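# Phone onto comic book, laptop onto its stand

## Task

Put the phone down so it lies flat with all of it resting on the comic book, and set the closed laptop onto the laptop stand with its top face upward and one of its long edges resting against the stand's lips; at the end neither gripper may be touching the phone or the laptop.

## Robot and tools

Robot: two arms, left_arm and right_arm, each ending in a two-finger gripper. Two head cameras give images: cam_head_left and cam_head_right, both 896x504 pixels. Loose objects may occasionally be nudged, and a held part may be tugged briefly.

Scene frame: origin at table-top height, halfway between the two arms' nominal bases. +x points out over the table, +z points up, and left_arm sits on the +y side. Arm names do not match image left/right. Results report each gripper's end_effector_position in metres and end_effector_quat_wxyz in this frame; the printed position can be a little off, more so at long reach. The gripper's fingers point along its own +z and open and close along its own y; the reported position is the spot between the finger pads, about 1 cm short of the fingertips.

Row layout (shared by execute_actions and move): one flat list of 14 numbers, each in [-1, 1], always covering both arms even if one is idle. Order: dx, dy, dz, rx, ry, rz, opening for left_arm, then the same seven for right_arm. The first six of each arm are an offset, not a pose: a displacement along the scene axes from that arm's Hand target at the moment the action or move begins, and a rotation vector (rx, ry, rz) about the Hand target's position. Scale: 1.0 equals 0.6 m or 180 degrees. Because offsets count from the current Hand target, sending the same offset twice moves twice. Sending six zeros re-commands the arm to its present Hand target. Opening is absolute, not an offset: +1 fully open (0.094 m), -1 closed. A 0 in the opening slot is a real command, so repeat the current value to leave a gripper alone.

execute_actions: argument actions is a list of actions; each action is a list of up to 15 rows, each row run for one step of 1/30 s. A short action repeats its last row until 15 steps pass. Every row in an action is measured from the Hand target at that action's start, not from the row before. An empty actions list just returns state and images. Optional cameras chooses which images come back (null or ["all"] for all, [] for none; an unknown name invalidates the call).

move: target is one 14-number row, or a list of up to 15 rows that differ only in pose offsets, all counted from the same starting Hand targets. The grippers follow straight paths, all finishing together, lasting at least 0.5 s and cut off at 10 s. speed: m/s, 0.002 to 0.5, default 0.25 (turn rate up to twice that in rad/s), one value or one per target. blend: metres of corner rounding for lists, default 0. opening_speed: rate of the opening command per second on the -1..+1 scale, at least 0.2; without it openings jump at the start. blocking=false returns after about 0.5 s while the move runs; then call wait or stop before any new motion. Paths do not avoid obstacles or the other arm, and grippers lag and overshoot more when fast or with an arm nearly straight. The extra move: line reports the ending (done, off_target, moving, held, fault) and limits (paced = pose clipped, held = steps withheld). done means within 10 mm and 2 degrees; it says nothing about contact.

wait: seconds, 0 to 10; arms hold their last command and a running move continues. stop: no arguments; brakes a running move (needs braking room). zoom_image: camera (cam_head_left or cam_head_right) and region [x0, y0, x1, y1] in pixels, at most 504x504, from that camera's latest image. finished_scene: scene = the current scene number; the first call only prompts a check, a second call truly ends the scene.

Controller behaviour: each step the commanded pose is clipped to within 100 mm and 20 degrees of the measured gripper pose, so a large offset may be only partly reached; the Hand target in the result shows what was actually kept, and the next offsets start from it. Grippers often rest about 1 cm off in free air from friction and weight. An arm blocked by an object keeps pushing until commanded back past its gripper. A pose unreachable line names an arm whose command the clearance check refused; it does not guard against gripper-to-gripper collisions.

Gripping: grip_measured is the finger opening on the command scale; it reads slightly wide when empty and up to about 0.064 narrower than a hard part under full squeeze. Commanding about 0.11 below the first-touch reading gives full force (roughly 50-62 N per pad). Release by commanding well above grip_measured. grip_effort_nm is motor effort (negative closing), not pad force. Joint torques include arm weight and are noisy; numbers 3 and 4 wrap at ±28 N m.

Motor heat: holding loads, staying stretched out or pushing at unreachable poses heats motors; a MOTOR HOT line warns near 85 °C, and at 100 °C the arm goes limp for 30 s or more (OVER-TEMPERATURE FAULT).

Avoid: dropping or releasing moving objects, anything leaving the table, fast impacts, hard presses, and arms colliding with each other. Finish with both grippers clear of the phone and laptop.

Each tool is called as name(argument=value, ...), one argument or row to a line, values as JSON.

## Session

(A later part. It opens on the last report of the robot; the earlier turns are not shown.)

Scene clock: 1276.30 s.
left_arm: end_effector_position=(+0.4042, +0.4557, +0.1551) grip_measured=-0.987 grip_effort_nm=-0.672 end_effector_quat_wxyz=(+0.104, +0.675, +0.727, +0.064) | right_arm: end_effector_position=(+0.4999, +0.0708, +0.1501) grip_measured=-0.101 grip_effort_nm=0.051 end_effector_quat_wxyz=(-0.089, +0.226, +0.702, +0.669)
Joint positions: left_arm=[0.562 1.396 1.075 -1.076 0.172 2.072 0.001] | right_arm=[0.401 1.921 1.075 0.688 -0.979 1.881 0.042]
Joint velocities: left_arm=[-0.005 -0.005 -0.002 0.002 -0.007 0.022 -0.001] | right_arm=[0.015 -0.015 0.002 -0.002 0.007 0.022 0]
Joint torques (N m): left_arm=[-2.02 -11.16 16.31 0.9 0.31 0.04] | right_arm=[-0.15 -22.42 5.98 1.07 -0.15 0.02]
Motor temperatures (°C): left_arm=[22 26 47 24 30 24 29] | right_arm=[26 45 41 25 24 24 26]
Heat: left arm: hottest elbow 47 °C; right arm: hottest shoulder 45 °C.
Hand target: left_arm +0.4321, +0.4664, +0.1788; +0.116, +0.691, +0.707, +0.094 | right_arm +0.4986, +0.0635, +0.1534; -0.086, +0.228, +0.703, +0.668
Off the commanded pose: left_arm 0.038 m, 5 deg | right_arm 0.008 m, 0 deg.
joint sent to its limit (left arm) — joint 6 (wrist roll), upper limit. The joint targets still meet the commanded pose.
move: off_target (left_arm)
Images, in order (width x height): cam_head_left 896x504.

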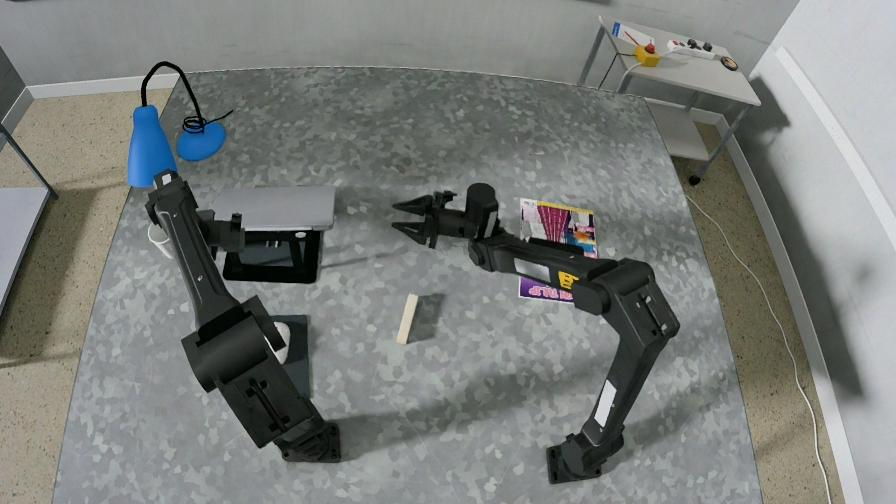

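move(
  target=[0.04,0,-0.007,0,0,0,-1,0,0,0,0,0,0,-0.1],
  speed=0.03,
  cameras=["cam_head_left"],
)

zoom_image(
  camera="cam_head_left",
  region=[190, 170, 350, 290],
)

move(
  target=[0.025,0,0,0,0,0,-1,0,0,0,0,0,0,-0.1],
  speed=0.03,
  cameras=["cam_head_left"],
)

zoom_image(
  camera="cam_head_left",
  region=[190, 170, 350, 290],
)

Scene clock: 1280.73 s.
left_arm: end_effector_position=(+0.4276, +0.4566, +0.1514) grip_measured=-0.987 grip_effort_nm=-0.676 end_effector_quat_wxyz=(+0.106, +0.685, +0.718, +0.063) | right_arm: end_effector_position=(+0.4999, +0.0708, +0.1501) grip_measured=-0.101 grip_effort_nm=0.056 end_effector_quat_wxyz=(-0.089, +0.226, +0.702, +0.669)
Joint positions: left_arm=[0.536 1.452 1.123 -1.066 0.175 2.072 0.001] | right_arm=[0.401 1.921 1.075 0.688 -0.979 1.881 0.042]
Joint velocities: left_arm=[-0.005 0.005 0.002 -0.007 -0.066 -0.022 0] | right_arm=[0.005 0.015 -0.002 -0.002 -0.022 -0.007 0.001]
Joint torques (N m): left_arm=[-2.43 -12.04 16.06 1.06 0.29 0.04] | right_arm=[-0.15 -22.48 6 1.06 -0.16 0.02]
Motor temperatures (°C): left_arm=[22 26 48 24 30 24 29] | right_arm=[26 45 41 25 24 24 26]
Heat: left arm: hottest elbow 48 °C; right arm: hottest shoulder 45 °C.
Hand target: left_arm +0.4560, +0.4661, +0.1746; +0.116, +0.691, +0.707, +0.094 | right_arm +0.4986, +0.0635, +0.1534; -0.086, +0.228, +0.703, +0.668
Off the commanded pose: left_arm 0.038 m, 4 deg | right_arm 0.008 m, 0 deg.
move: off_target (left_arm)
Images, in order (width x height): cam_head_left 896x504.

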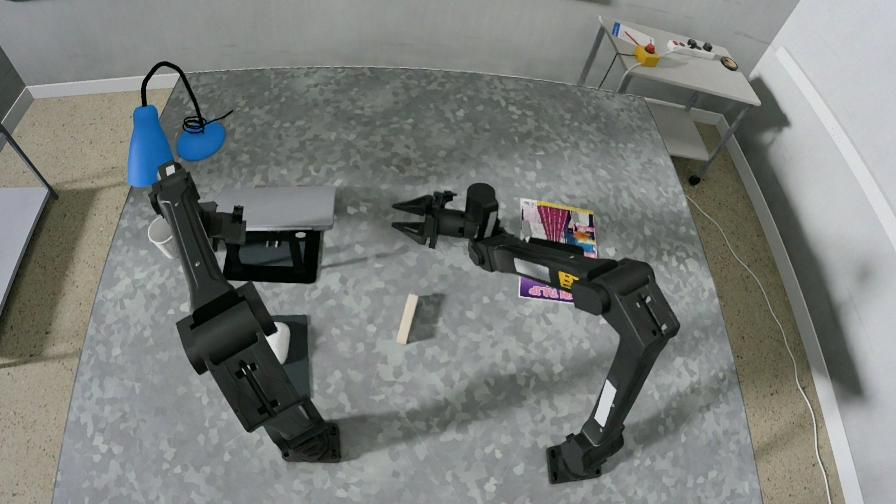

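Scaled by 3.150.

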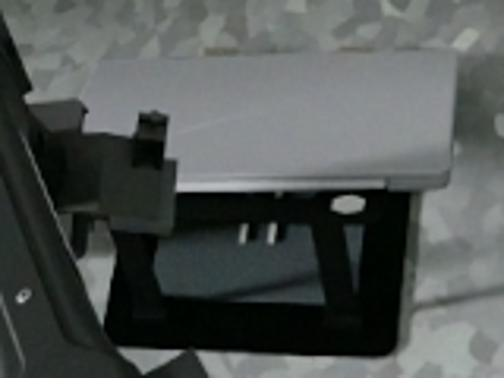

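Scene clock: 1281.67 s.
left_arm: end_effector_position=(+0.4298, +0.4576, +0.1458) grip_measured=-0.987 grip_effort_nm=-0.672 end_effector_quat_wxyz=(+0.102, +0.686, +0.719, +0.055) | right_arm: end_effector_position=(+0.4999, +0.0708, +0.1501) grip_measured=-0.101 grip_effort_nm=0.056 end_effector_quat_wxyz=(-0.089, +0.226, +0.702, +0.669)
Joint positions: left_arm=[0.533 1.473 1.132 -1.071 0.17 2.072 0.001] | right_arm=[0.401 1.921 1.075 0.688 -0.979 1.881 0.042]
Joint velocities: left_arm=[0.005 0.005 -0.002 -0.017 -0.022 -0.051 0] | right_arm=[0.005 -0.005 0.002 -0.007 -0.022 0.081 -0.001]
Joint torques (N m): left_arm=[-3.55 -12.16 18.14 1.35 0.39 -0.12] | right_arm=[-0.26 -22.48 5.98 1.06 -0.16 0.02]
Motor temperatures (°C): left_arm=[22 26 48 24 30 24 29] | right_arm=[26 45 41 25 24 24 26]
Heat: left arm: hottest elbow 48 °C; right arm: hottest shoulder 45 °C.
Hand target: left_arm +0.4710, +0.4659, +0.1746; +0.116, +0.691, +0.707, +0.094 | right_arm +0.4986, +0.0635, +0.1534; -0.086, +0.228, +0.703, +0.668
Off the commanded pose: left_arm 0.051 m, 5 deg | right_arm 0.008 m, 0 deg.
move: off_target (left_arm)
Images, in order (width x height): cam_head_left 896x504.

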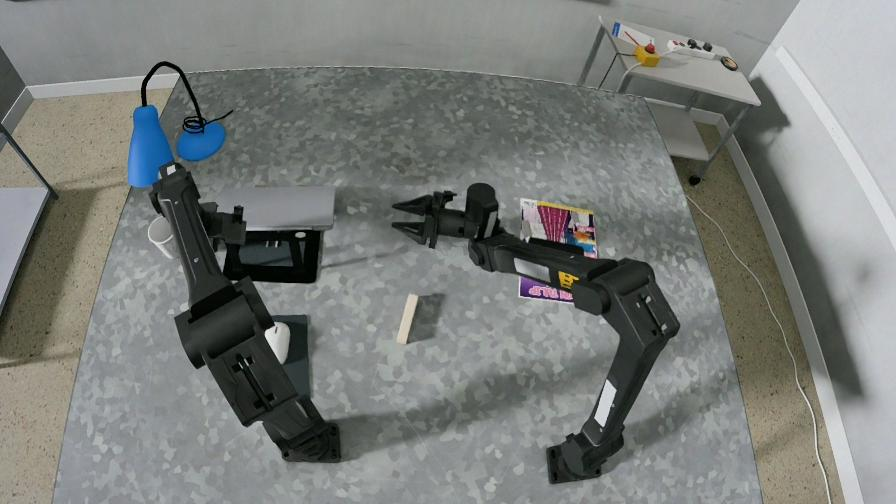

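Scaled by 3.150.

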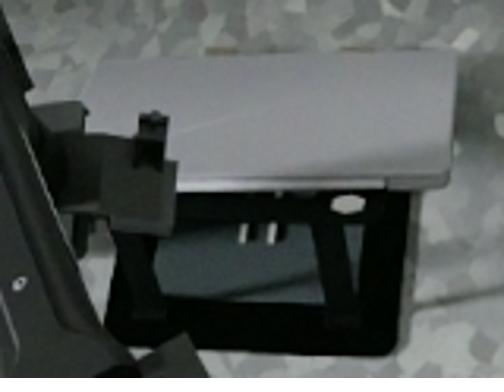

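move(
  target=[0.025,0,0.012,0,0,0,-1,0,0,0,0,0,0,-0.1],
  speed=0.03,
  cameras=["cam_head_left"],
)

zoom_image(
  camera="cam_head_left",
  region=[190, 170, 350, 290],
)

zoom_image(
  camera="cam_head_left",
  region=[240, 180, 340, 230],
)

Scene clock: 1289.77 s.
left_arm: end_effector_position=(+0.4371, +0.4590, +0.1465) grip_measured=-0.987 grip_effort_nm=-0.672 end_effector_quat_wxyz=(+0.095, +0.684, +0.722, +0.045) | right_arm: end_effector_position=(+0.4999, +0.0708, +0.1501) grip_measured=-0.101 grip_effort_nm=0.051 end_effector_quat_wxyz=(-0.089, +0.226, +0.702, +0.669)
Joint positions: left_arm=[0.524 1.502 1.168 -1.099 0.161 2.057 0.001] | right_arm=[0.401 1.921 1.075 0.688 -0.979 1.881 0.042]
Joint velocities: left_arm=[0.005 0.005 -0.012 -0.002 -0.022 0.007 0] | right_arm=[-0.005 -0.015 -0.002 -0.007 -0.037 -0.051 0]
Joint torques (N m): left_arm=[-4.01 -12.4 19.07 1.42 0.63 -0.16] | right_arm=[-0.26 -22.53 5.98 1.06 -0.15 0.02]
Motor temperatures (°C): left_arm=[22 27 50 24 30 24 29] | right_arm=[26 45 41 25 24 24 26]
Heat: left arm: hottest elbow 50 °C; right arm: hottest shoulder 45 °C.
Hand target: left_arm +0.4861, +0.4658, +0.1818; +0.116, +0.691, +0.707, +0.094 | right_arm +0.4986, +0.0635, +0.1534; -0.086, +0.228, +0.703, +0.668
Off the commanded pose: left_arm 0.061 m, 6 deg | right_arm 0.008 m, 0 deg.
move: off_target (left_arm)
Images, in order (width x height): cam_head_left 896x504.

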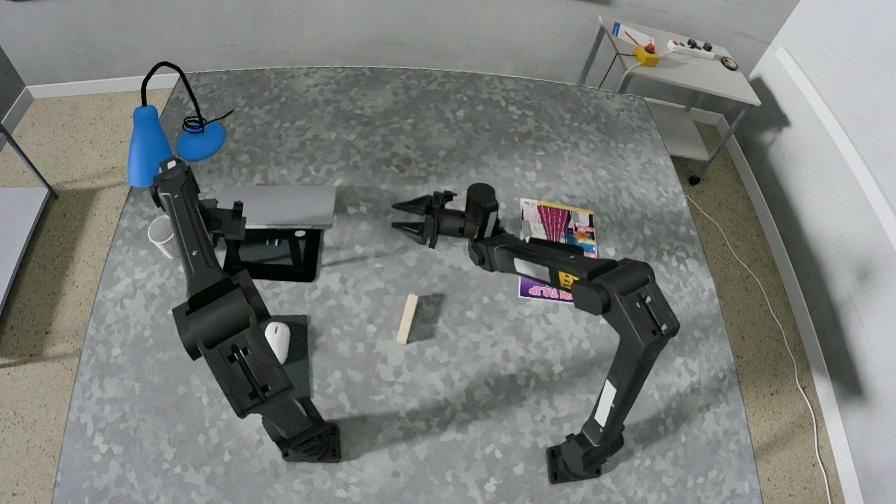

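Scaled by 3.150.

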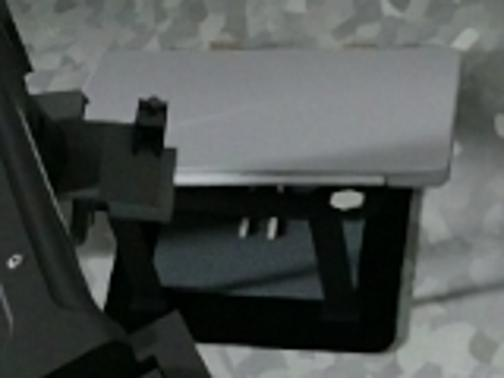

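Scaled by 5.040.

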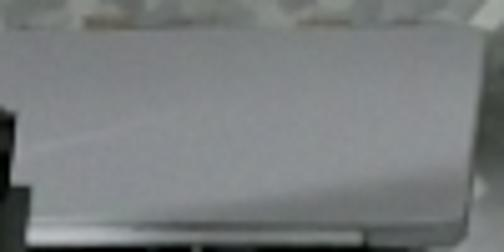

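move(
  target=[
    [-0.1,0,0.0,0,0,0,-1,0,0,0,0,0,0,-0.1],
    [-0.1,0,0.03,0,0,0,-1,0,0,0,0,0,0,-0.1],
    [-0.03,0,0.03,0,0,0,-1,0,0,0,0,0,0,-0.1],
  ],
  speed=0.04,
  cameras=["cam_head_left"],
)

zoom_image(
  camera="cam_head_left",
  region=[190, 170, 350, 290],
)

Scene clock: 1301.83 s.
left_arm: end_effector_position=(+0.4451, +0.4594, +0.1763) grip_measured=-0.987 grip_effort_nm=-0.676 end_effector_quat_wxyz=(+0.109, +0.690, +0.712, +0.072) | right_arm: end_effector_position=(+0.4999, +0.0708, +0.1501) grip_measured=-0.101 grip_effort_nm=0.056 end_effector_quat_wxyz=(-0.089, +0.226, +0.702, +0.669)
Joint positions: left_arm=[0.521 1.464 1.2 -1.112 0.175 2.072 0.001] | right_arm=[0.401 1.921 1.075 0.688 -0.979 1.881 0.042]
Joint velocities: left_arm=[-0.005 -0.015 0.007 -0.002 0.007 -0.007 0] | right_arm=[0.015 0.005 -0.017 -0.007 0.007 -0.037 0]
Joint torques (N m): left_arm=[-2.26 -12.57 16.61 0.36 0.14 -0.11] | right_arm=[-0.21 -22.48 6 1.06 -0.15 0.02]
Motor temperatures (°C): left_arm=[22 27 51 24 30 24 29] | right_arm=[26 45 41 25 24 24 26]
Heat: left arm: hottest elbow 51 °C; right arm: hottest shoulder 45 °C.
Hand target: left_arm +0.4683, +0.4662, +0.1997; +0.116, +0.691, +0.707, +0.094 | right_arm +0.4986, +0.0635, +0.1534; -0.086, +0.228, +0.703, +0.668
Off the commanded pose: left_arm 0.034 m, 3 deg | right_arm 0.008 m, 0 deg.
move: off_target (left_arm)
Images, in order (width x height): cam_head_left 896x504.

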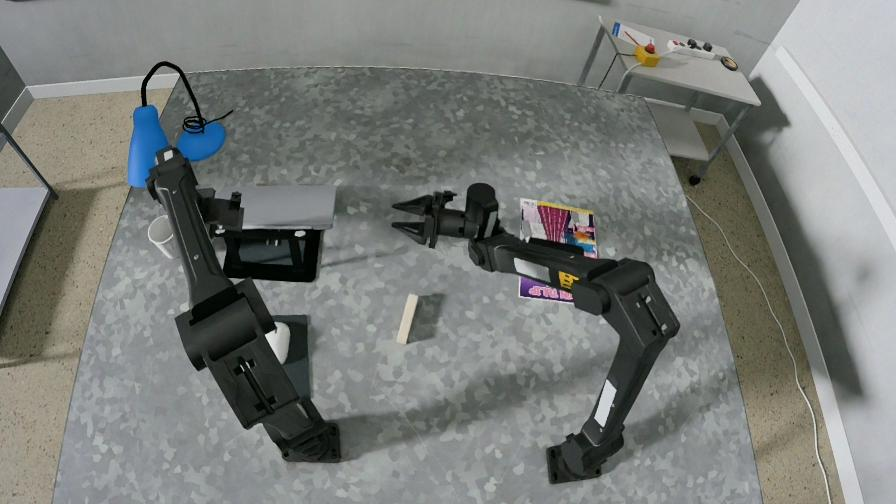

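Scaled by 3.150.

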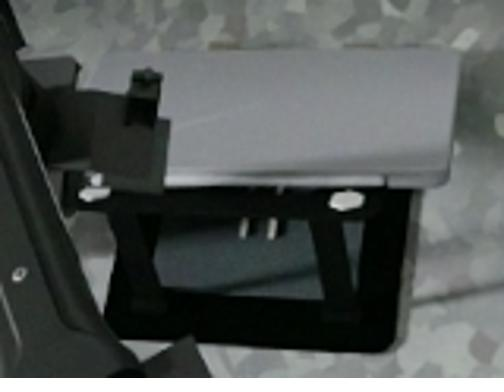

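move(
  target=[0.0,0,-0.065,0,0,0,-1,0,0,0,0,0,0,-0.1],
  speed=0.03,
  cameras=["cam_head_left"],
)

zoom_image(
  camera="cam_head_left",
  region=[190, 170, 350, 290],
)

Scene clock: 1306.50 s.
left_arm: end_effector_position=(+0.4627, +0.4702, +0.1672) grip_measured=-0.987 grip_effort_nm=-0.676 end_effector_quat_wxyz=(+0.116, +0.690, +0.708, +0.096) | right_arm: end_effector_position=(+0.4999, +0.0708, +0.1501) grip_measured=-0.101 grip_effort_nm=0.056 end_effector_quat_wxyz=(-0.089, +0.226, +0.702, +0.669)
Joint positions: left_arm=[0.521 1.494 1.201 -1.03 0.175 2.071 0.001] | right_arm=[0.401 1.921 1.075 0.688 -0.979 1.881 0.042]
Joint velocities: left_arm=[-0.005 -0.005 0.002 -0.017 -0.037 0.007 0] | right_arm=[-0.015 -0.024 0.017 0.007 -0.066 -0.007 -0.001]
Joint torques (N m): left_arm=[-2.08 -14.04 9.61 1.11 0.13 -0.1] | right_arm=[-0.21 -22.48 6 1.07 -0.15 0.03]
Motor temperatures (°C): left_arm=[22 27 51 24 30 24 29] | right_arm=[26 45 41 25 24 24 26]
Heat: left arm: hottest elbow 51 °C; right arm: hottest shoulder 45 °C.
Hand target: left_arm +0.4680, +0.4658, +0.1608; +0.116, +0.691, +0.707, +0.094 | right_arm +0.4986, +0.0635, +0.1534; -0.086, +0.228, +0.703, +0.668
Off the commanded pose: left_arm 0.009 m, 0 deg | right_arm 0.008 m, 0 deg.
move: done
Images, in order (width x height): cam_head_left 896x504.

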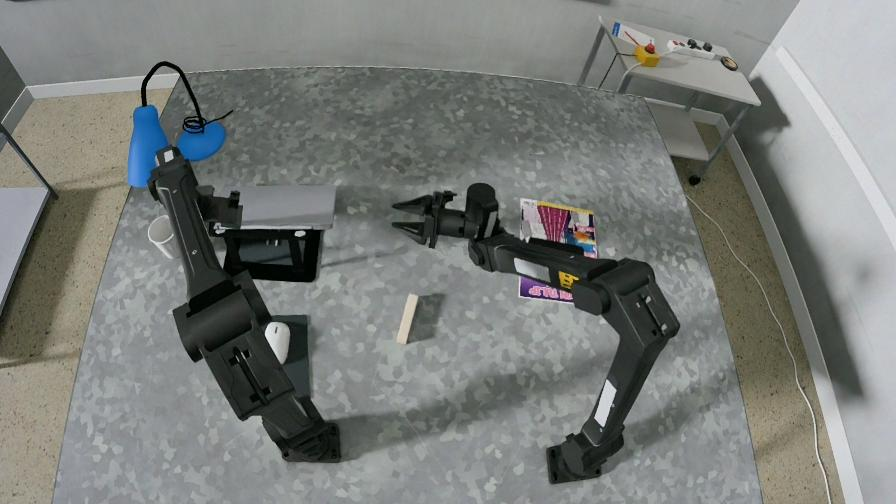

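Scaled by 3.150.

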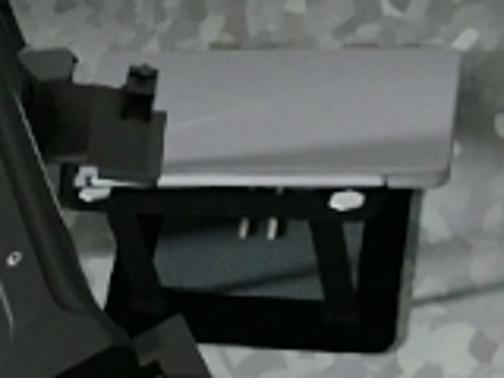

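zoom_image(
  camera="cam_head_left",
  region=[200, 180, 300, 230],
)

zoom_image(
  camera="cam_head_left",
  region=[240, 180, 340, 230],
)

Scaled by 5.040.

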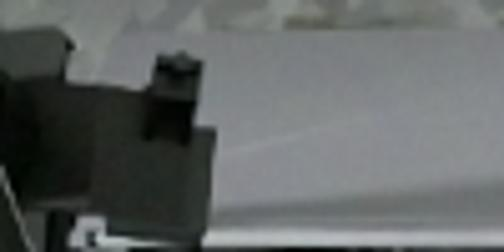

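Scaled by 5.040.

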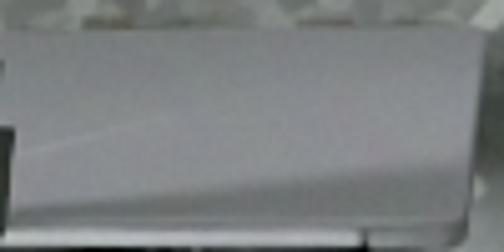

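move(
  target=[
    [0.0,0,0.03,0,0,0,-1,0,0,0,0,0,0,-0.1],
    [-0.025,0,0.03,0,0,0,-1,0,0,0,0,0,0,-0.1],
    [-0.025,0,-0.012,0,0,0,-1,0,0,0,0,0,0,-0.1],
  ],
  speed=0.03,
  cameras=["cam_head_left"],
)

zoom_image(
  camera="cam_head_left",
  region=[190, 170, 350, 290],
)

Scene clock: 1317.60 s.
left_arm: end_effector_position=(+0.4540, +0.4648, +0.1520) grip_measured=-0.987 grip_effort_nm=-0.672 end_effector_quat_wxyz=(+0.113, +0.690, +0.710, +0.087) | right_arm: end_effector_position=(+0.4999, +0.0708, +0.1501) grip_measured=-0.101 grip_effort_nm=0.056 end_effector_quat_wxyz=(-0.089, +0.226, +0.702, +0.669)
Joint positions: left_arm=[0.521 1.491 1.159 -1.011 0.176 2.071 0.001] | right_arm=[0.401 1.921 1.075 0.688 -0.979 1.881 0.042]
Joint velocities: left_arm=[0.005 -0.015 -0.007 0.002 0.037 0.037 0] | right_arm=[0.005 0.015 -0.012 -0.002 -0.051 -0.037 -0.001]
Joint torques (N m): left_arm=[-0.85 -14.86 9.05 1.02 0.27 0.1] | right_arm=[-0.15 -22.59 6 1.09 -0.15 0.02]
Motor temperatures (°C): left_arm=[22 27 49 24 30 24 29] | right_arm=[26 45 41 25 24 24 25]
Heat: left arm: hottest elbow 49 °C; right arm: hottest shoulder 45 °C.
Hand target: left_arm +0.4529, +0.4658, +0.1538; +0.116, +0.691, +0.707, +0.094 | right_arm +0.4986, +0.0635, +0.1534; -0.086, +0.228, +0.703, +0.668
Off the commanded pose: left_arm 0.002 m, 1 deg | right_arm 0.008 m, 0 deg.
move: done
Images, in order (width x height): cam_head_left 896x504.

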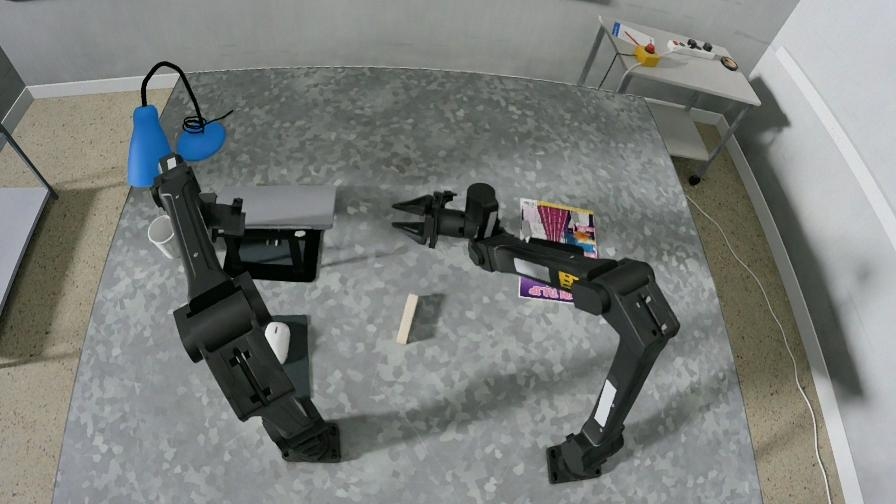

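Scaled by 3.150.

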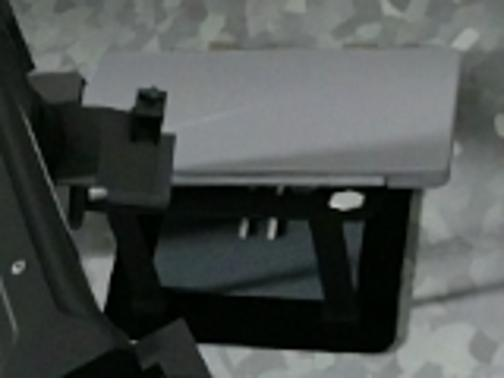

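move(
  target=[0.03,0,-0.005,0,0,0,-1,0,0,0,0,0,0,-0.1],
  speed=0.03,
  cameras=["cam_head_left"],
)

zoom_image(
  camera="cam_head_left",
  region=[190, 170, 350, 290],
)

move(
  target=[0.025,0,0,0,0,0,-1,0,0,0,0,0,0,-0.1],
  speed=0.03,
  cameras=["cam_head_left"],
)

zoom_image(
  camera="cam_head_left",
  region=[190, 170, 350, 290],
)

zoom_image(
  camera="cam_head_left",
  region=[240, 180, 340, 230],
)

Scene clock: 1322.30 s.
left_arm: end_effector_position=(+0.4573, +0.4653, +0.1489) grip_measured=-0.987 grip_effort_nm=-0.672 end_effector_quat_wxyz=(+0.114, +0.690, +0.709, +0.089) | right_arm: end_effector_position=(+0.4999, +0.0708, +0.1501) grip_measured=-0.101 grip_effort_nm=0.056 end_effector_quat_wxyz=(-0.089, +0.226, +0.702, +0.669)
Joint positions: left_arm=[0.518 1.499 1.159 -0.998 0.176 2.069 0.001] | right_arm=[0.401 1.921 1.075 0.688 -0.979 1.881 0.042]
Joint velocities: left_arm=[-0.005 -0.005 -0.002 -0.002 0.022 -0.022 -0.001] | right_arm=[0.015 0.005 -0.002 -0.017 -0.037 0.066 0]
Joint torques (N m): left_arm=[-2.37 -12.04 12.34 0.81 0.08 -0.11] | right_arm=[-0.21 -22.53 5.97 1.06 -0.15 0.02]
Motor temperatures (°C): left_arm=[22 27 49 24 29 24 29] | right_arm=[26 45 41 25 24 24 25]
Heat: left arm: hottest elbow 49 °C; right arm: hottest shoulder 45 °C.
Hand target: left_arm +0.4709, +0.4657, +0.1506; +0.116, +0.691, +0.707, +0.094 | right_arm +0.4986, +0.0635, +0.1534; -0.086, +0.228, +0.703, +0.668
Off the commanded pose: left_arm 0.014 m, 1 deg | right_arm 0.008 m, 0 deg.
move: off_target (left_arm)
Images, in order (width x height): cam_head_left 896x504.

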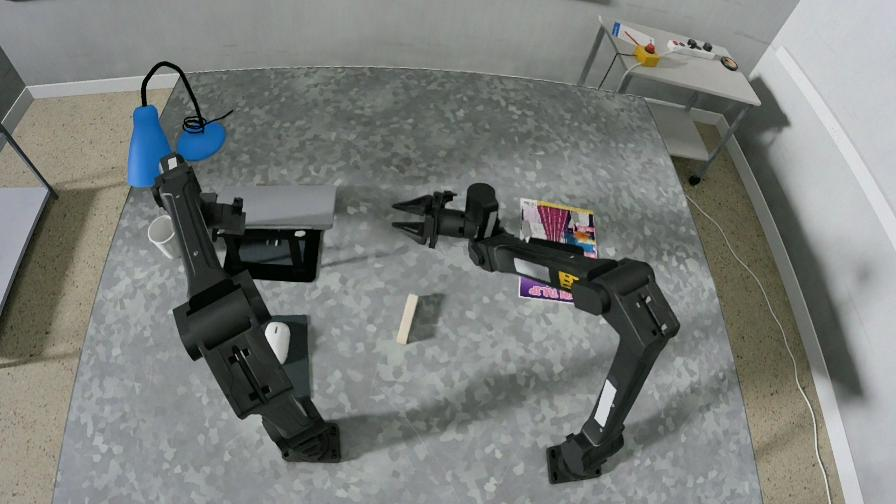

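Scaled by 3.150.

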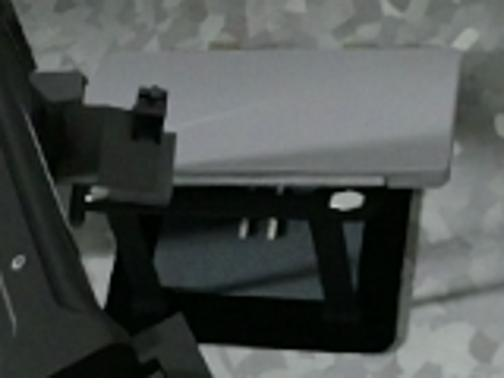

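Scene clock: 1323.27 s.
left_arm: end_effector_position=(+0.4637, +0.4633, +0.1448) grip_measured=-0.987 grip_effort_nm=-0.676 end_effector_quat_wxyz=(+0.113, +0.688, +0.712, +0.086) | right_arm: end_effector_position=(+0.4999, +0.0708, +0.1501) grip_measured=-0.101 grip_effort_nm=0.061 end_effector_quat_wxyz=(-0.089, +0.226, +0.702, +0.669)
Joint positions: left_arm=[0.506 1.517 1.168 -0.994 0.172 2.052 0.001] | right_arm=[0.401 1.921 1.075 0.688 -0.979 1.881 0.042]
Joint velocities: left_arm=[-0.024 -0.015 -0.002 -0.017 0.051 0.007 -0.001] | right_arm=[-0.015 -0.005 -0.002 -0.002 -0.007 -0.022 0]
Joint torques (N m): left_arm=[-3.55 -12.28 14.52 0.65 0.04 -0.11] | right_arm=[-0.15 -22.48 6 1.07 -0.16 0.03]
Motor temperatures (°C): left_arm=[22 27 49 24 29 24 29] | right_arm=[26 45 41 25 24 24 25]
Heat: left arm: hottest elbow 49 °C; right arm: hottest shoulder 45 °C.
Hand target: left_arm +0.4860, +0.4653, +0.1506; +0.116, +0.691, +0.707, +0.094 | right_arm +0.4986, +0.0635, +0.1534; -0.086, +0.228, +0.703, +0.668
Off the commanded pose: left_arm 0.023 m, 1 deg | right_arm 0.008 m, 0 deg.
move: off_target (left_arm)
Images, in order (width x height): cam_head_left 896x504.

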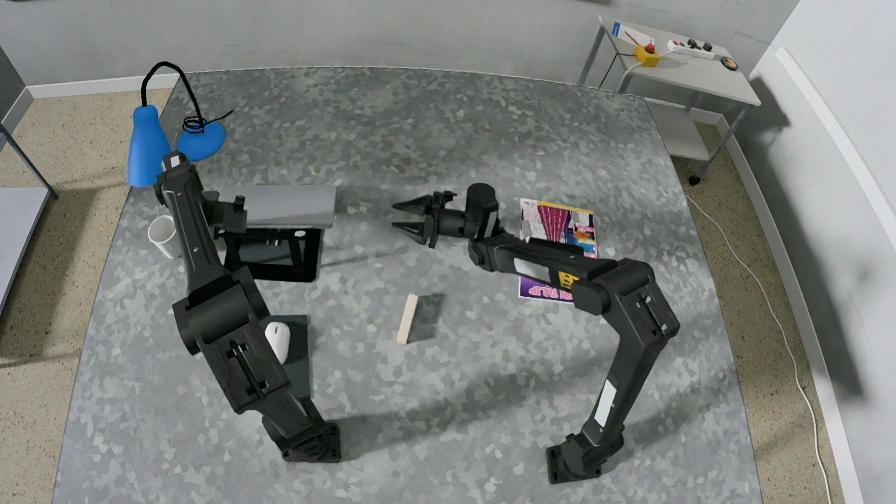

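Scaled by 3.150.

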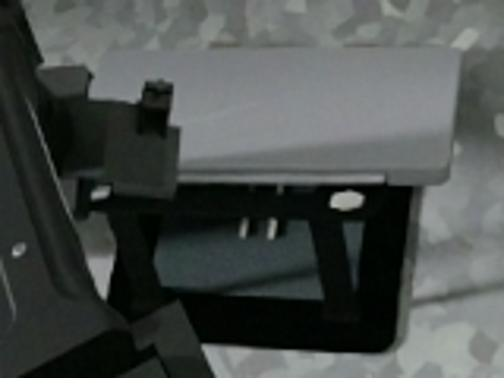

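Scaled by 5.040.

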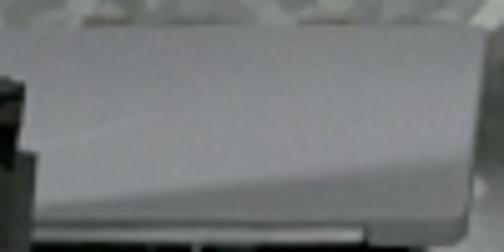

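move(
  target=[0.02,0,0,0,0,0,-1,0,0,0,0,0,0,-0.1],
  speed=0.03,
  cameras=["cam_head_left"],
)

zoom_image(
  camera="cam_head_left",
  region=[190, 170, 350, 290],
)

zoom_image(
  camera="cam_head_left",
  region=[240, 180, 340, 230],
)

Scene clock: 1327.27 s.
left_arm: end_effector_position=(+0.4734, +0.4628, +0.1398) grip_measured=-0.987 grip_effort_nm=-0.672 end_effector_quat_wxyz=(+0.111, +0.688, +0.713, +0.081) | right_arm: end_effector_position=(+0.4999, +0.0708, +0.1501) grip_measured=-0.101 grip_effort_nm=0.051 end_effector_quat_wxyz=(-0.089, +0.226, +0.702, +0.669)
Joint positions: left_arm=[0.494 1.547 1.19 -0.994 0.168 2.039 0.001] | right_arm=[0.401 1.921 1.075 0.688 -0.979 1.881 0.042]
Joint velocities: left_arm=[-0.005 -0.005 -0.002 -0.027 -0.007 -0.081 -0.001] | right_arm=[-0.024 0.005 -0.002 -0.002 -0.007 0.007 0]
Joint torques (N m): left_arm=[-3.55 -12.86 15.25 0.51 0.07 -0.07] | right_arm=[-0.21 -22.48 5.98 1.07 -0.15 0.02]
Motor temperatures (°C): left_arm=[22 27 49 24 29 24 29] | right_arm=[26 45 41 25 24 24 25]
Heat: left arm: hottest elbow 49 °C; right arm: hottest shoulder 45 °C.
Hand target: left_arm +0.4980, +0.4653, +0.1506; +0.116, +0.691, +0.707, +0.094 | right_arm +0.4986, +0.0635, +0.1534; -0.086, +0.228, +0.703, +0.668
Off the commanded pose: left_arm 0.027 m, 2 deg | right_arm 0.008 m, 0 deg.
move: off_target (left_arm)
Images, in order (width x height): cam_head_left 896x504.

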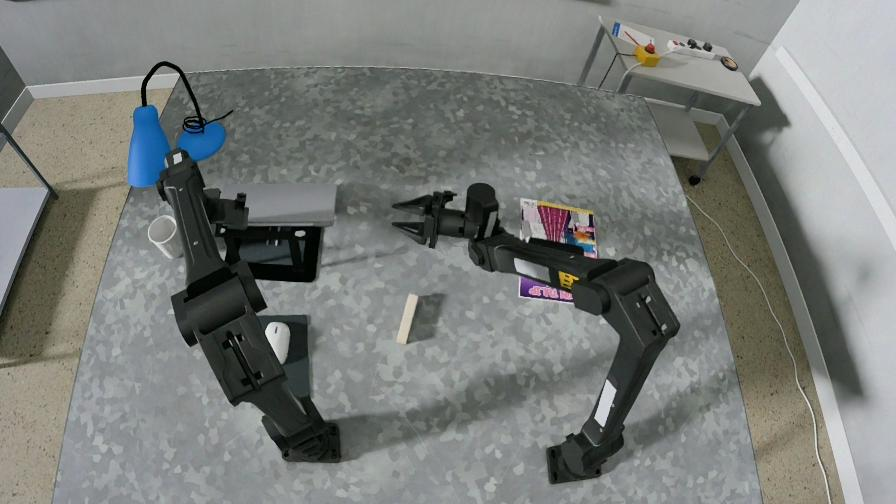

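Scaled by 3.150.

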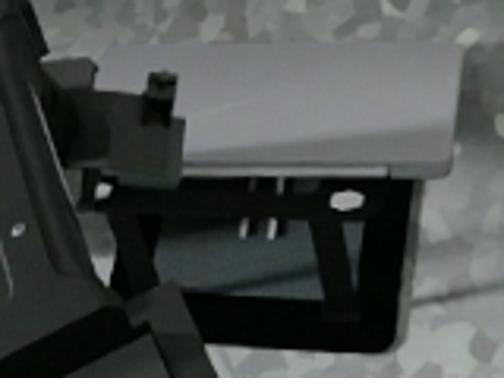

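Scaled by 5.040.

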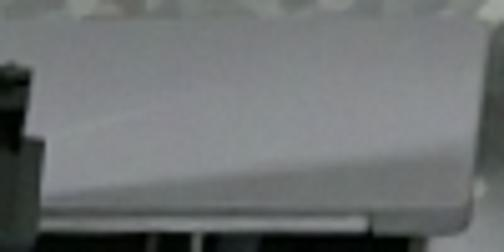

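wait(
  seconds=0.1,
)

zoom_image(
  camera="cam_head_right",
  region=[200, 170, 360, 290],
)

zoom_image(
  camera="cam_head_right",
  region=[296, 180, 366, 215],
)

Scene clock: 1330.27 s.
left_arm: end_effector_position=(+0.4734, +0.4628, +0.1398) grip_measured=-0.987 grip_effort_nm=-0.676 end_effector_quat_wxyz=(+0.111, +0.687, +0.713, +0.081) | right_arm: end_effector_position=(+0.4999, +0.0708, +0.1501) grip_measured=-0.101 grip_effort_nm=0.051 end_effector_quat_wxyz=(-0.089, +0.226, +0.702, +0.669)
Joint positions: left_arm=[0.494 1.547 1.19 -0.994 0.168 2.038 0.001] | right_arm=[0.401 1.921 1.075 0.688 -0.979 1.881 0.042]
Joint velocities: left_arm=[-0.015 -0.005 -0.012 0.012 0.022 -0.007 0] | right_arm=[-0.005 0.005 0.002 0.002 -0.022 -0.022 0]
Joint torques (N m): left_arm=[-3.19 -12.63 15.31 0.62 0.09 -0.12] | right_arm=[-0.15 -22.48 5.98 1.07 -0.15 0.02]
Motor temperatures (°C): left_arm=[22 27 49 24 29 24 29] | right_arm=[26 45 41 25 24 24 25]
Heat: left arm: hottest elbow 49 °C; right arm: hottest shoulder 45 °C.
Hand target: left_arm +0.4980, +0.4653, +0.1506; +0.116, +0.691, +0.707, +0.094 | right_arm +0.4986, +0.0635, +0.1534; -0.086, +0.228, +0.703, +0.668
Tool commands: left_gripper/opening=-1.0 right_gripper/opening=-0.1
Off the commanded pose: left_arm 0.027 m, 2 deg | right_arm 0.008 m, 0 deg.
wait: 0.10 s; at rest from the start

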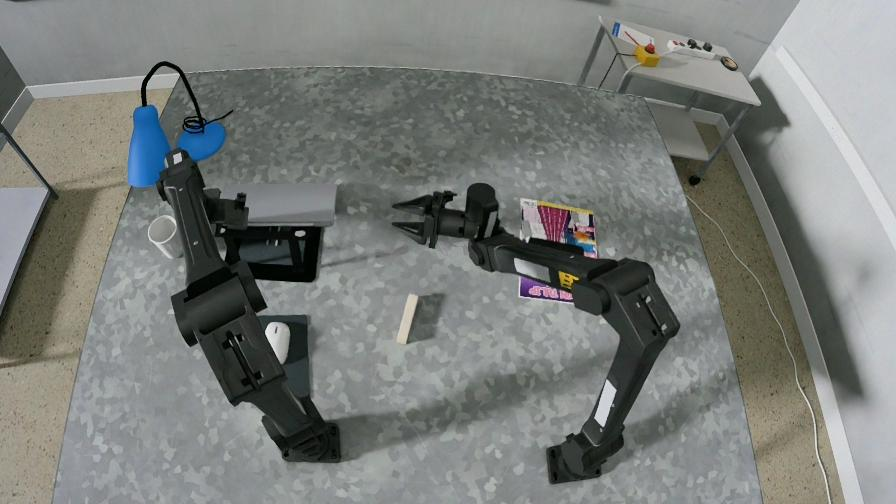

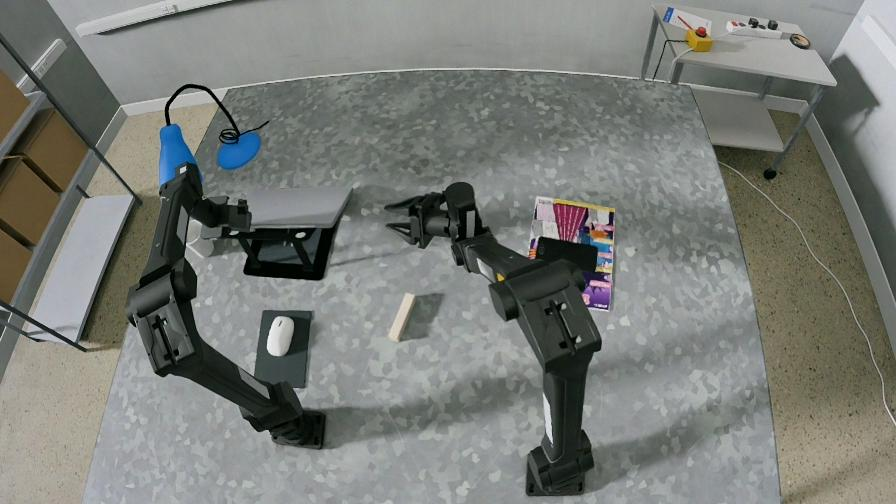

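Scaled by 3.150.

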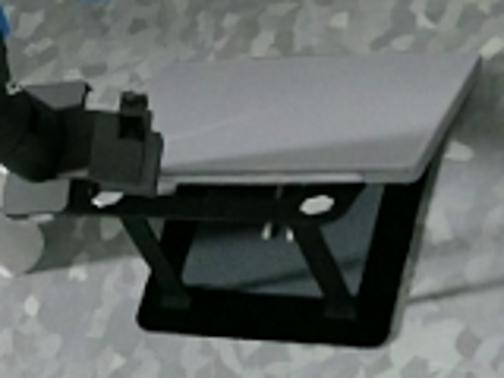

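Scaled by 7.200.

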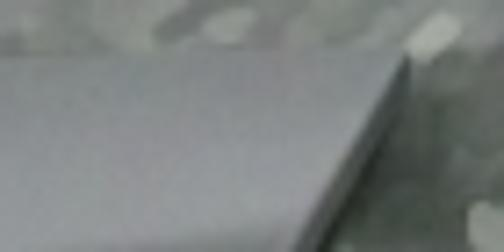

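move(
  target=[0.02,0,0,0,0,0,-1,0,0,0,0,0,0,-0.1],
  speed=0.03,
  cameras=["cam_head_left"],
)

zoom_image(
  camera="cam_head_left",
  region=[190, 170, 350, 290],
)

zoom_image(
  camera="cam_head_left",
  region=[240, 180, 340, 230],
)

Scene clock: 1343.83 s.
left_arm: end_effector_position=(+0.4779, +0.4630, +0.1379) grip_measured=-0.987 grip_effort_nm=-0.676 end_effector_quat_wxyz=(+0.108, +0.685, +0.716, +0.076) | right_arm: end_effector_position=(+0.4999, +0.0708, +0.1501) grip_measured=-0.101 grip_effort_nm=0.061 end_effector_quat_wxyz=(-0.089, +0.226, +0.702, +0.669)
Joint positions: left_arm=[0.488 1.565 1.208 -1.005 0.162 2.026 0.001] | right_arm=[0.401 1.921 1.075 0.688 -0.979 1.881 0.042]
Joint velocities: left_arm=[-0.005 -0.005 -0.002 0.002 0.066 -0.007 0] | right_arm=[0.015 -0.005 -0.007 -0.007 -0.037 -0.037 -0.001]
Joint torques (N m): left_arm=[-4.01 -11.52 16.01 1.07 0.2 -0.1] | right_arm=[-0.21 -22.42 5.97 1.06 -0.16 0.02]
Motor temperatures (°C): left_arm=[22 27 48 24 29 24 29] | right_arm=[26 45 41 25 24 24 25]
Heat: left arm: hottest elbow 48 °C; right arm: hottest shoulder 45 °C.
Hand target: left_arm +0.5099, +0.4652, +0.1506; +0.116, +0.691, +0.707, +0.094 | right_arm +0.4986, +0.0635, +0.1534; -0.086, +0.228, +0.703, +0.668
Off the commanded pose: left_arm 0.035 m, 3 deg | right_arm 0.008 m, 0 deg.
move: off_target (left_arm)
Images, in order (width x height): cam_head_left 896x504.

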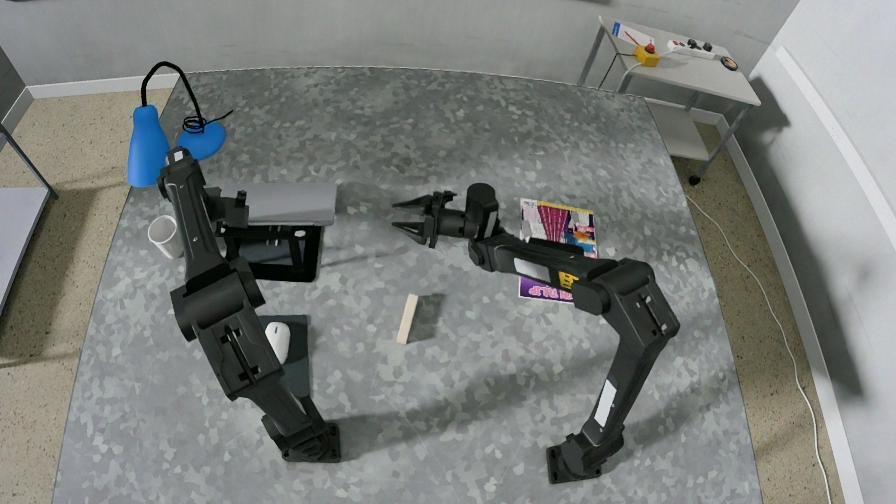

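Scaled by 3.150.

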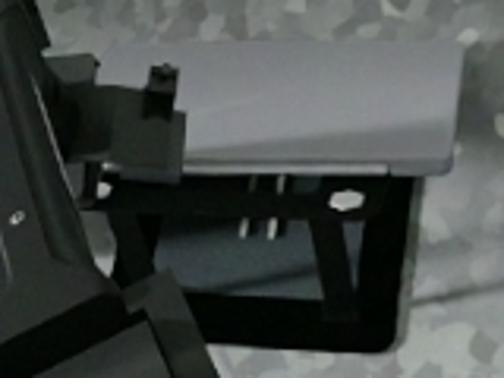

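Scaled by 5.040.

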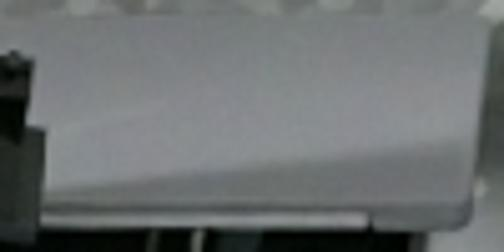

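move(
  target=[0.02,0,0,0,0,0,-1,0,0,0,0,0,0,-0.1],
  speed=0.03,
  cameras=["cam_head_left"],
)

zoom_image(
  camera="cam_head_left",
  region=[190, 170, 350, 290],
)

zoom_image(
  camera="cam_head_left",
  region=[240, 180, 340, 230],
)

Scene clock: 1347.97 s.
left_arm: end_effector_position=(+0.4849, +0.4677, +0.1346) grip_measured=-0.987 grip_effort_nm=-0.672 end_effector_quat_wxyz=(+0.102, +0.682, +0.721, +0.073) | right_arm: end_effector_position=(+0.4999, +0.0708, +0.1501) grip_measured=-0.101 grip_effort_nm=0.056 end_effector_quat_wxyz=(-0.089, +0.226, +0.702, +0.669)
Joint positions: left_arm=[0.486 1.593 1.234 -1.01 0.152 2.014 0.001] | right_arm=[0.401 1.921 1.075 0.688 -0.979 1.881 0.042]
Joint velocities: left_arm=[-0.005 -0.005 0.022 0.007 -0.081 0.022 0.001] | right_arm=[-0.005 0.005 -0.017 -0.012 -0.007 0.007 0.001]
Joint torques (N m): left_arm=[-4.19 -13.33 16.64 0.98 0.53 -0.11] | right_arm=[-0.21 -22.53 5.98 1.06 -0.15 0.02]
Motor temperatures (°C): left_arm=[22 27 48 24 29 24 29] | right_arm=[26 45 41 25 24 24 25]
Heat: left arm: hottest elbow 48 °C; right arm: hottest shoulder 45 °C.
Hand target: left_arm +0.5220, +0.4649, +0.1506; +0.116, +0.691, +0.707, +0.094 | right_arm +0.4986, +0.0635, +0.1534; -0.086, +0.228, +0.703, +0.668
Off the commanded pose: left_arm 0.040 m, 3 deg | right_arm 0.008 m, 0 deg.
move: off_target (left_arm)
Images, in order (width x height): cam_head_left 896x504.

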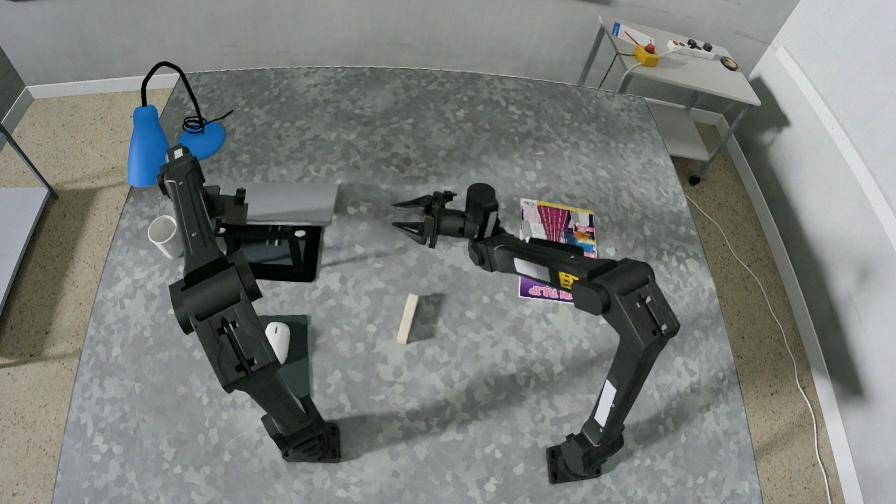

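Scaled by 3.150.

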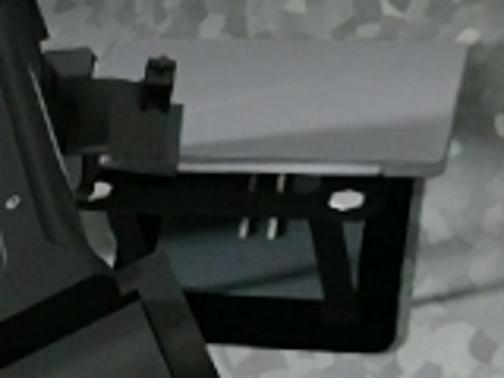

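Scaled by 5.040.

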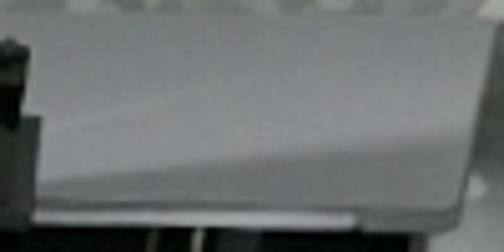

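move(
  target=[0.015,0,0,0,0,0,-1,0,0,0,0,0,0,-0.1],
  speed=0.03,
  cameras=["cam_head_left"],
)

zoom_image(
  camera="cam_head_left",
  region=[190, 170, 350, 290],
)

zoom_image(
  camera="cam_head_left",
  region=[240, 180, 340, 230],
)

Scene clock: 1352.67 s.
left_arm: end_effector_position=(+0.4898, +0.4706, +0.1324) grip_measured=-0.987 grip_effort_nm=-0.676 end_effector_quat_wxyz=(+0.099, +0.679, +0.724, +0.070) | right_arm: end_effector_position=(+0.4999, +0.0708, +0.1501) grip_measured=-0.101 grip_effort_nm=0.056 end_effector_quat_wxyz=(-0.089, +0.226, +0.702, +0.669)
Joint positions: left_arm=[0.484 1.612 1.253 -1.017 0.147 2.005 0.001] | right_arm=[0.401 1.921 1.075 0.688 -0.979 1.881 0.042]
Joint velocities: left_arm=[-0.005 -0.015 -0.007 0.007 0.022 -0.022 0.001] | right_arm=[-0.005 -0.005 0.012 -0.002 0.007 0.081 0]
Joint torques (N m): left_arm=[-4.66 -13.74 16.87 1.31 0.6 -0.08] | right_arm=[-0.21 -22.42 5.97 1.06 -0.16 0.02]
Motor temperatures (°C): left_arm=[22 27 49 24 29 24 29] | right_arm=[26 45 41 25 24 24 25]
Heat: left arm: hottest elbow 49 °C; right arm: hottest shoulder 45 °C.
Hand target: left_arm +0.5311, +0.4648, +0.1507; +0.116, +0.691, +0.707, +0.095 | right_arm +0.4986, +0.0635, +0.1534; -0.086, +0.228, +0.703, +0.668
Off the commanded pose: left_arm 0.045 m, 4 deg | right_arm 0.008 m, 0 deg.
move: off_target (left_arm)
Images, in order (width x height): cam_head_left 896x504.

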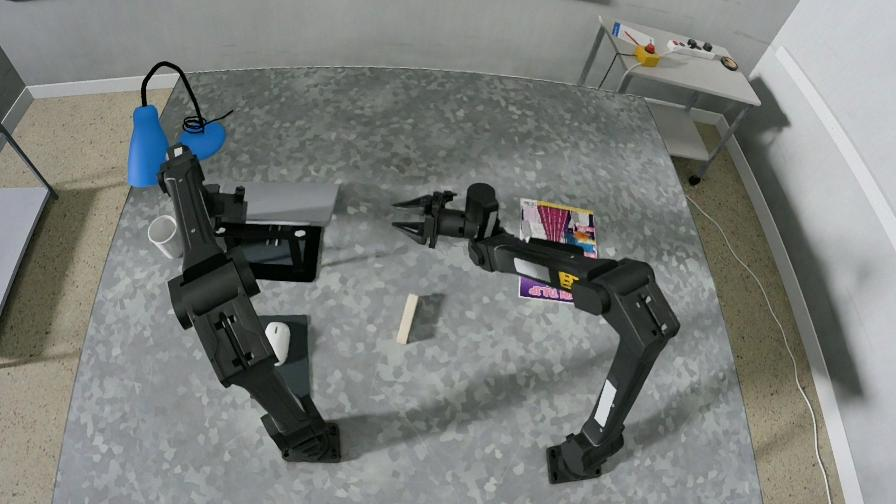

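Scaled by 3.150.

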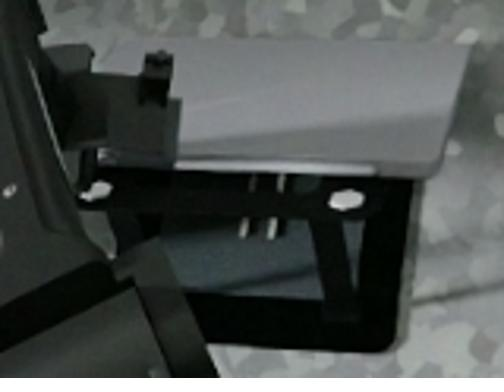

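Scaled by 5.040.

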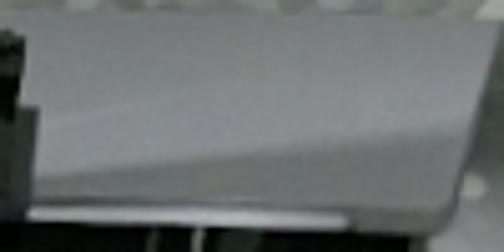

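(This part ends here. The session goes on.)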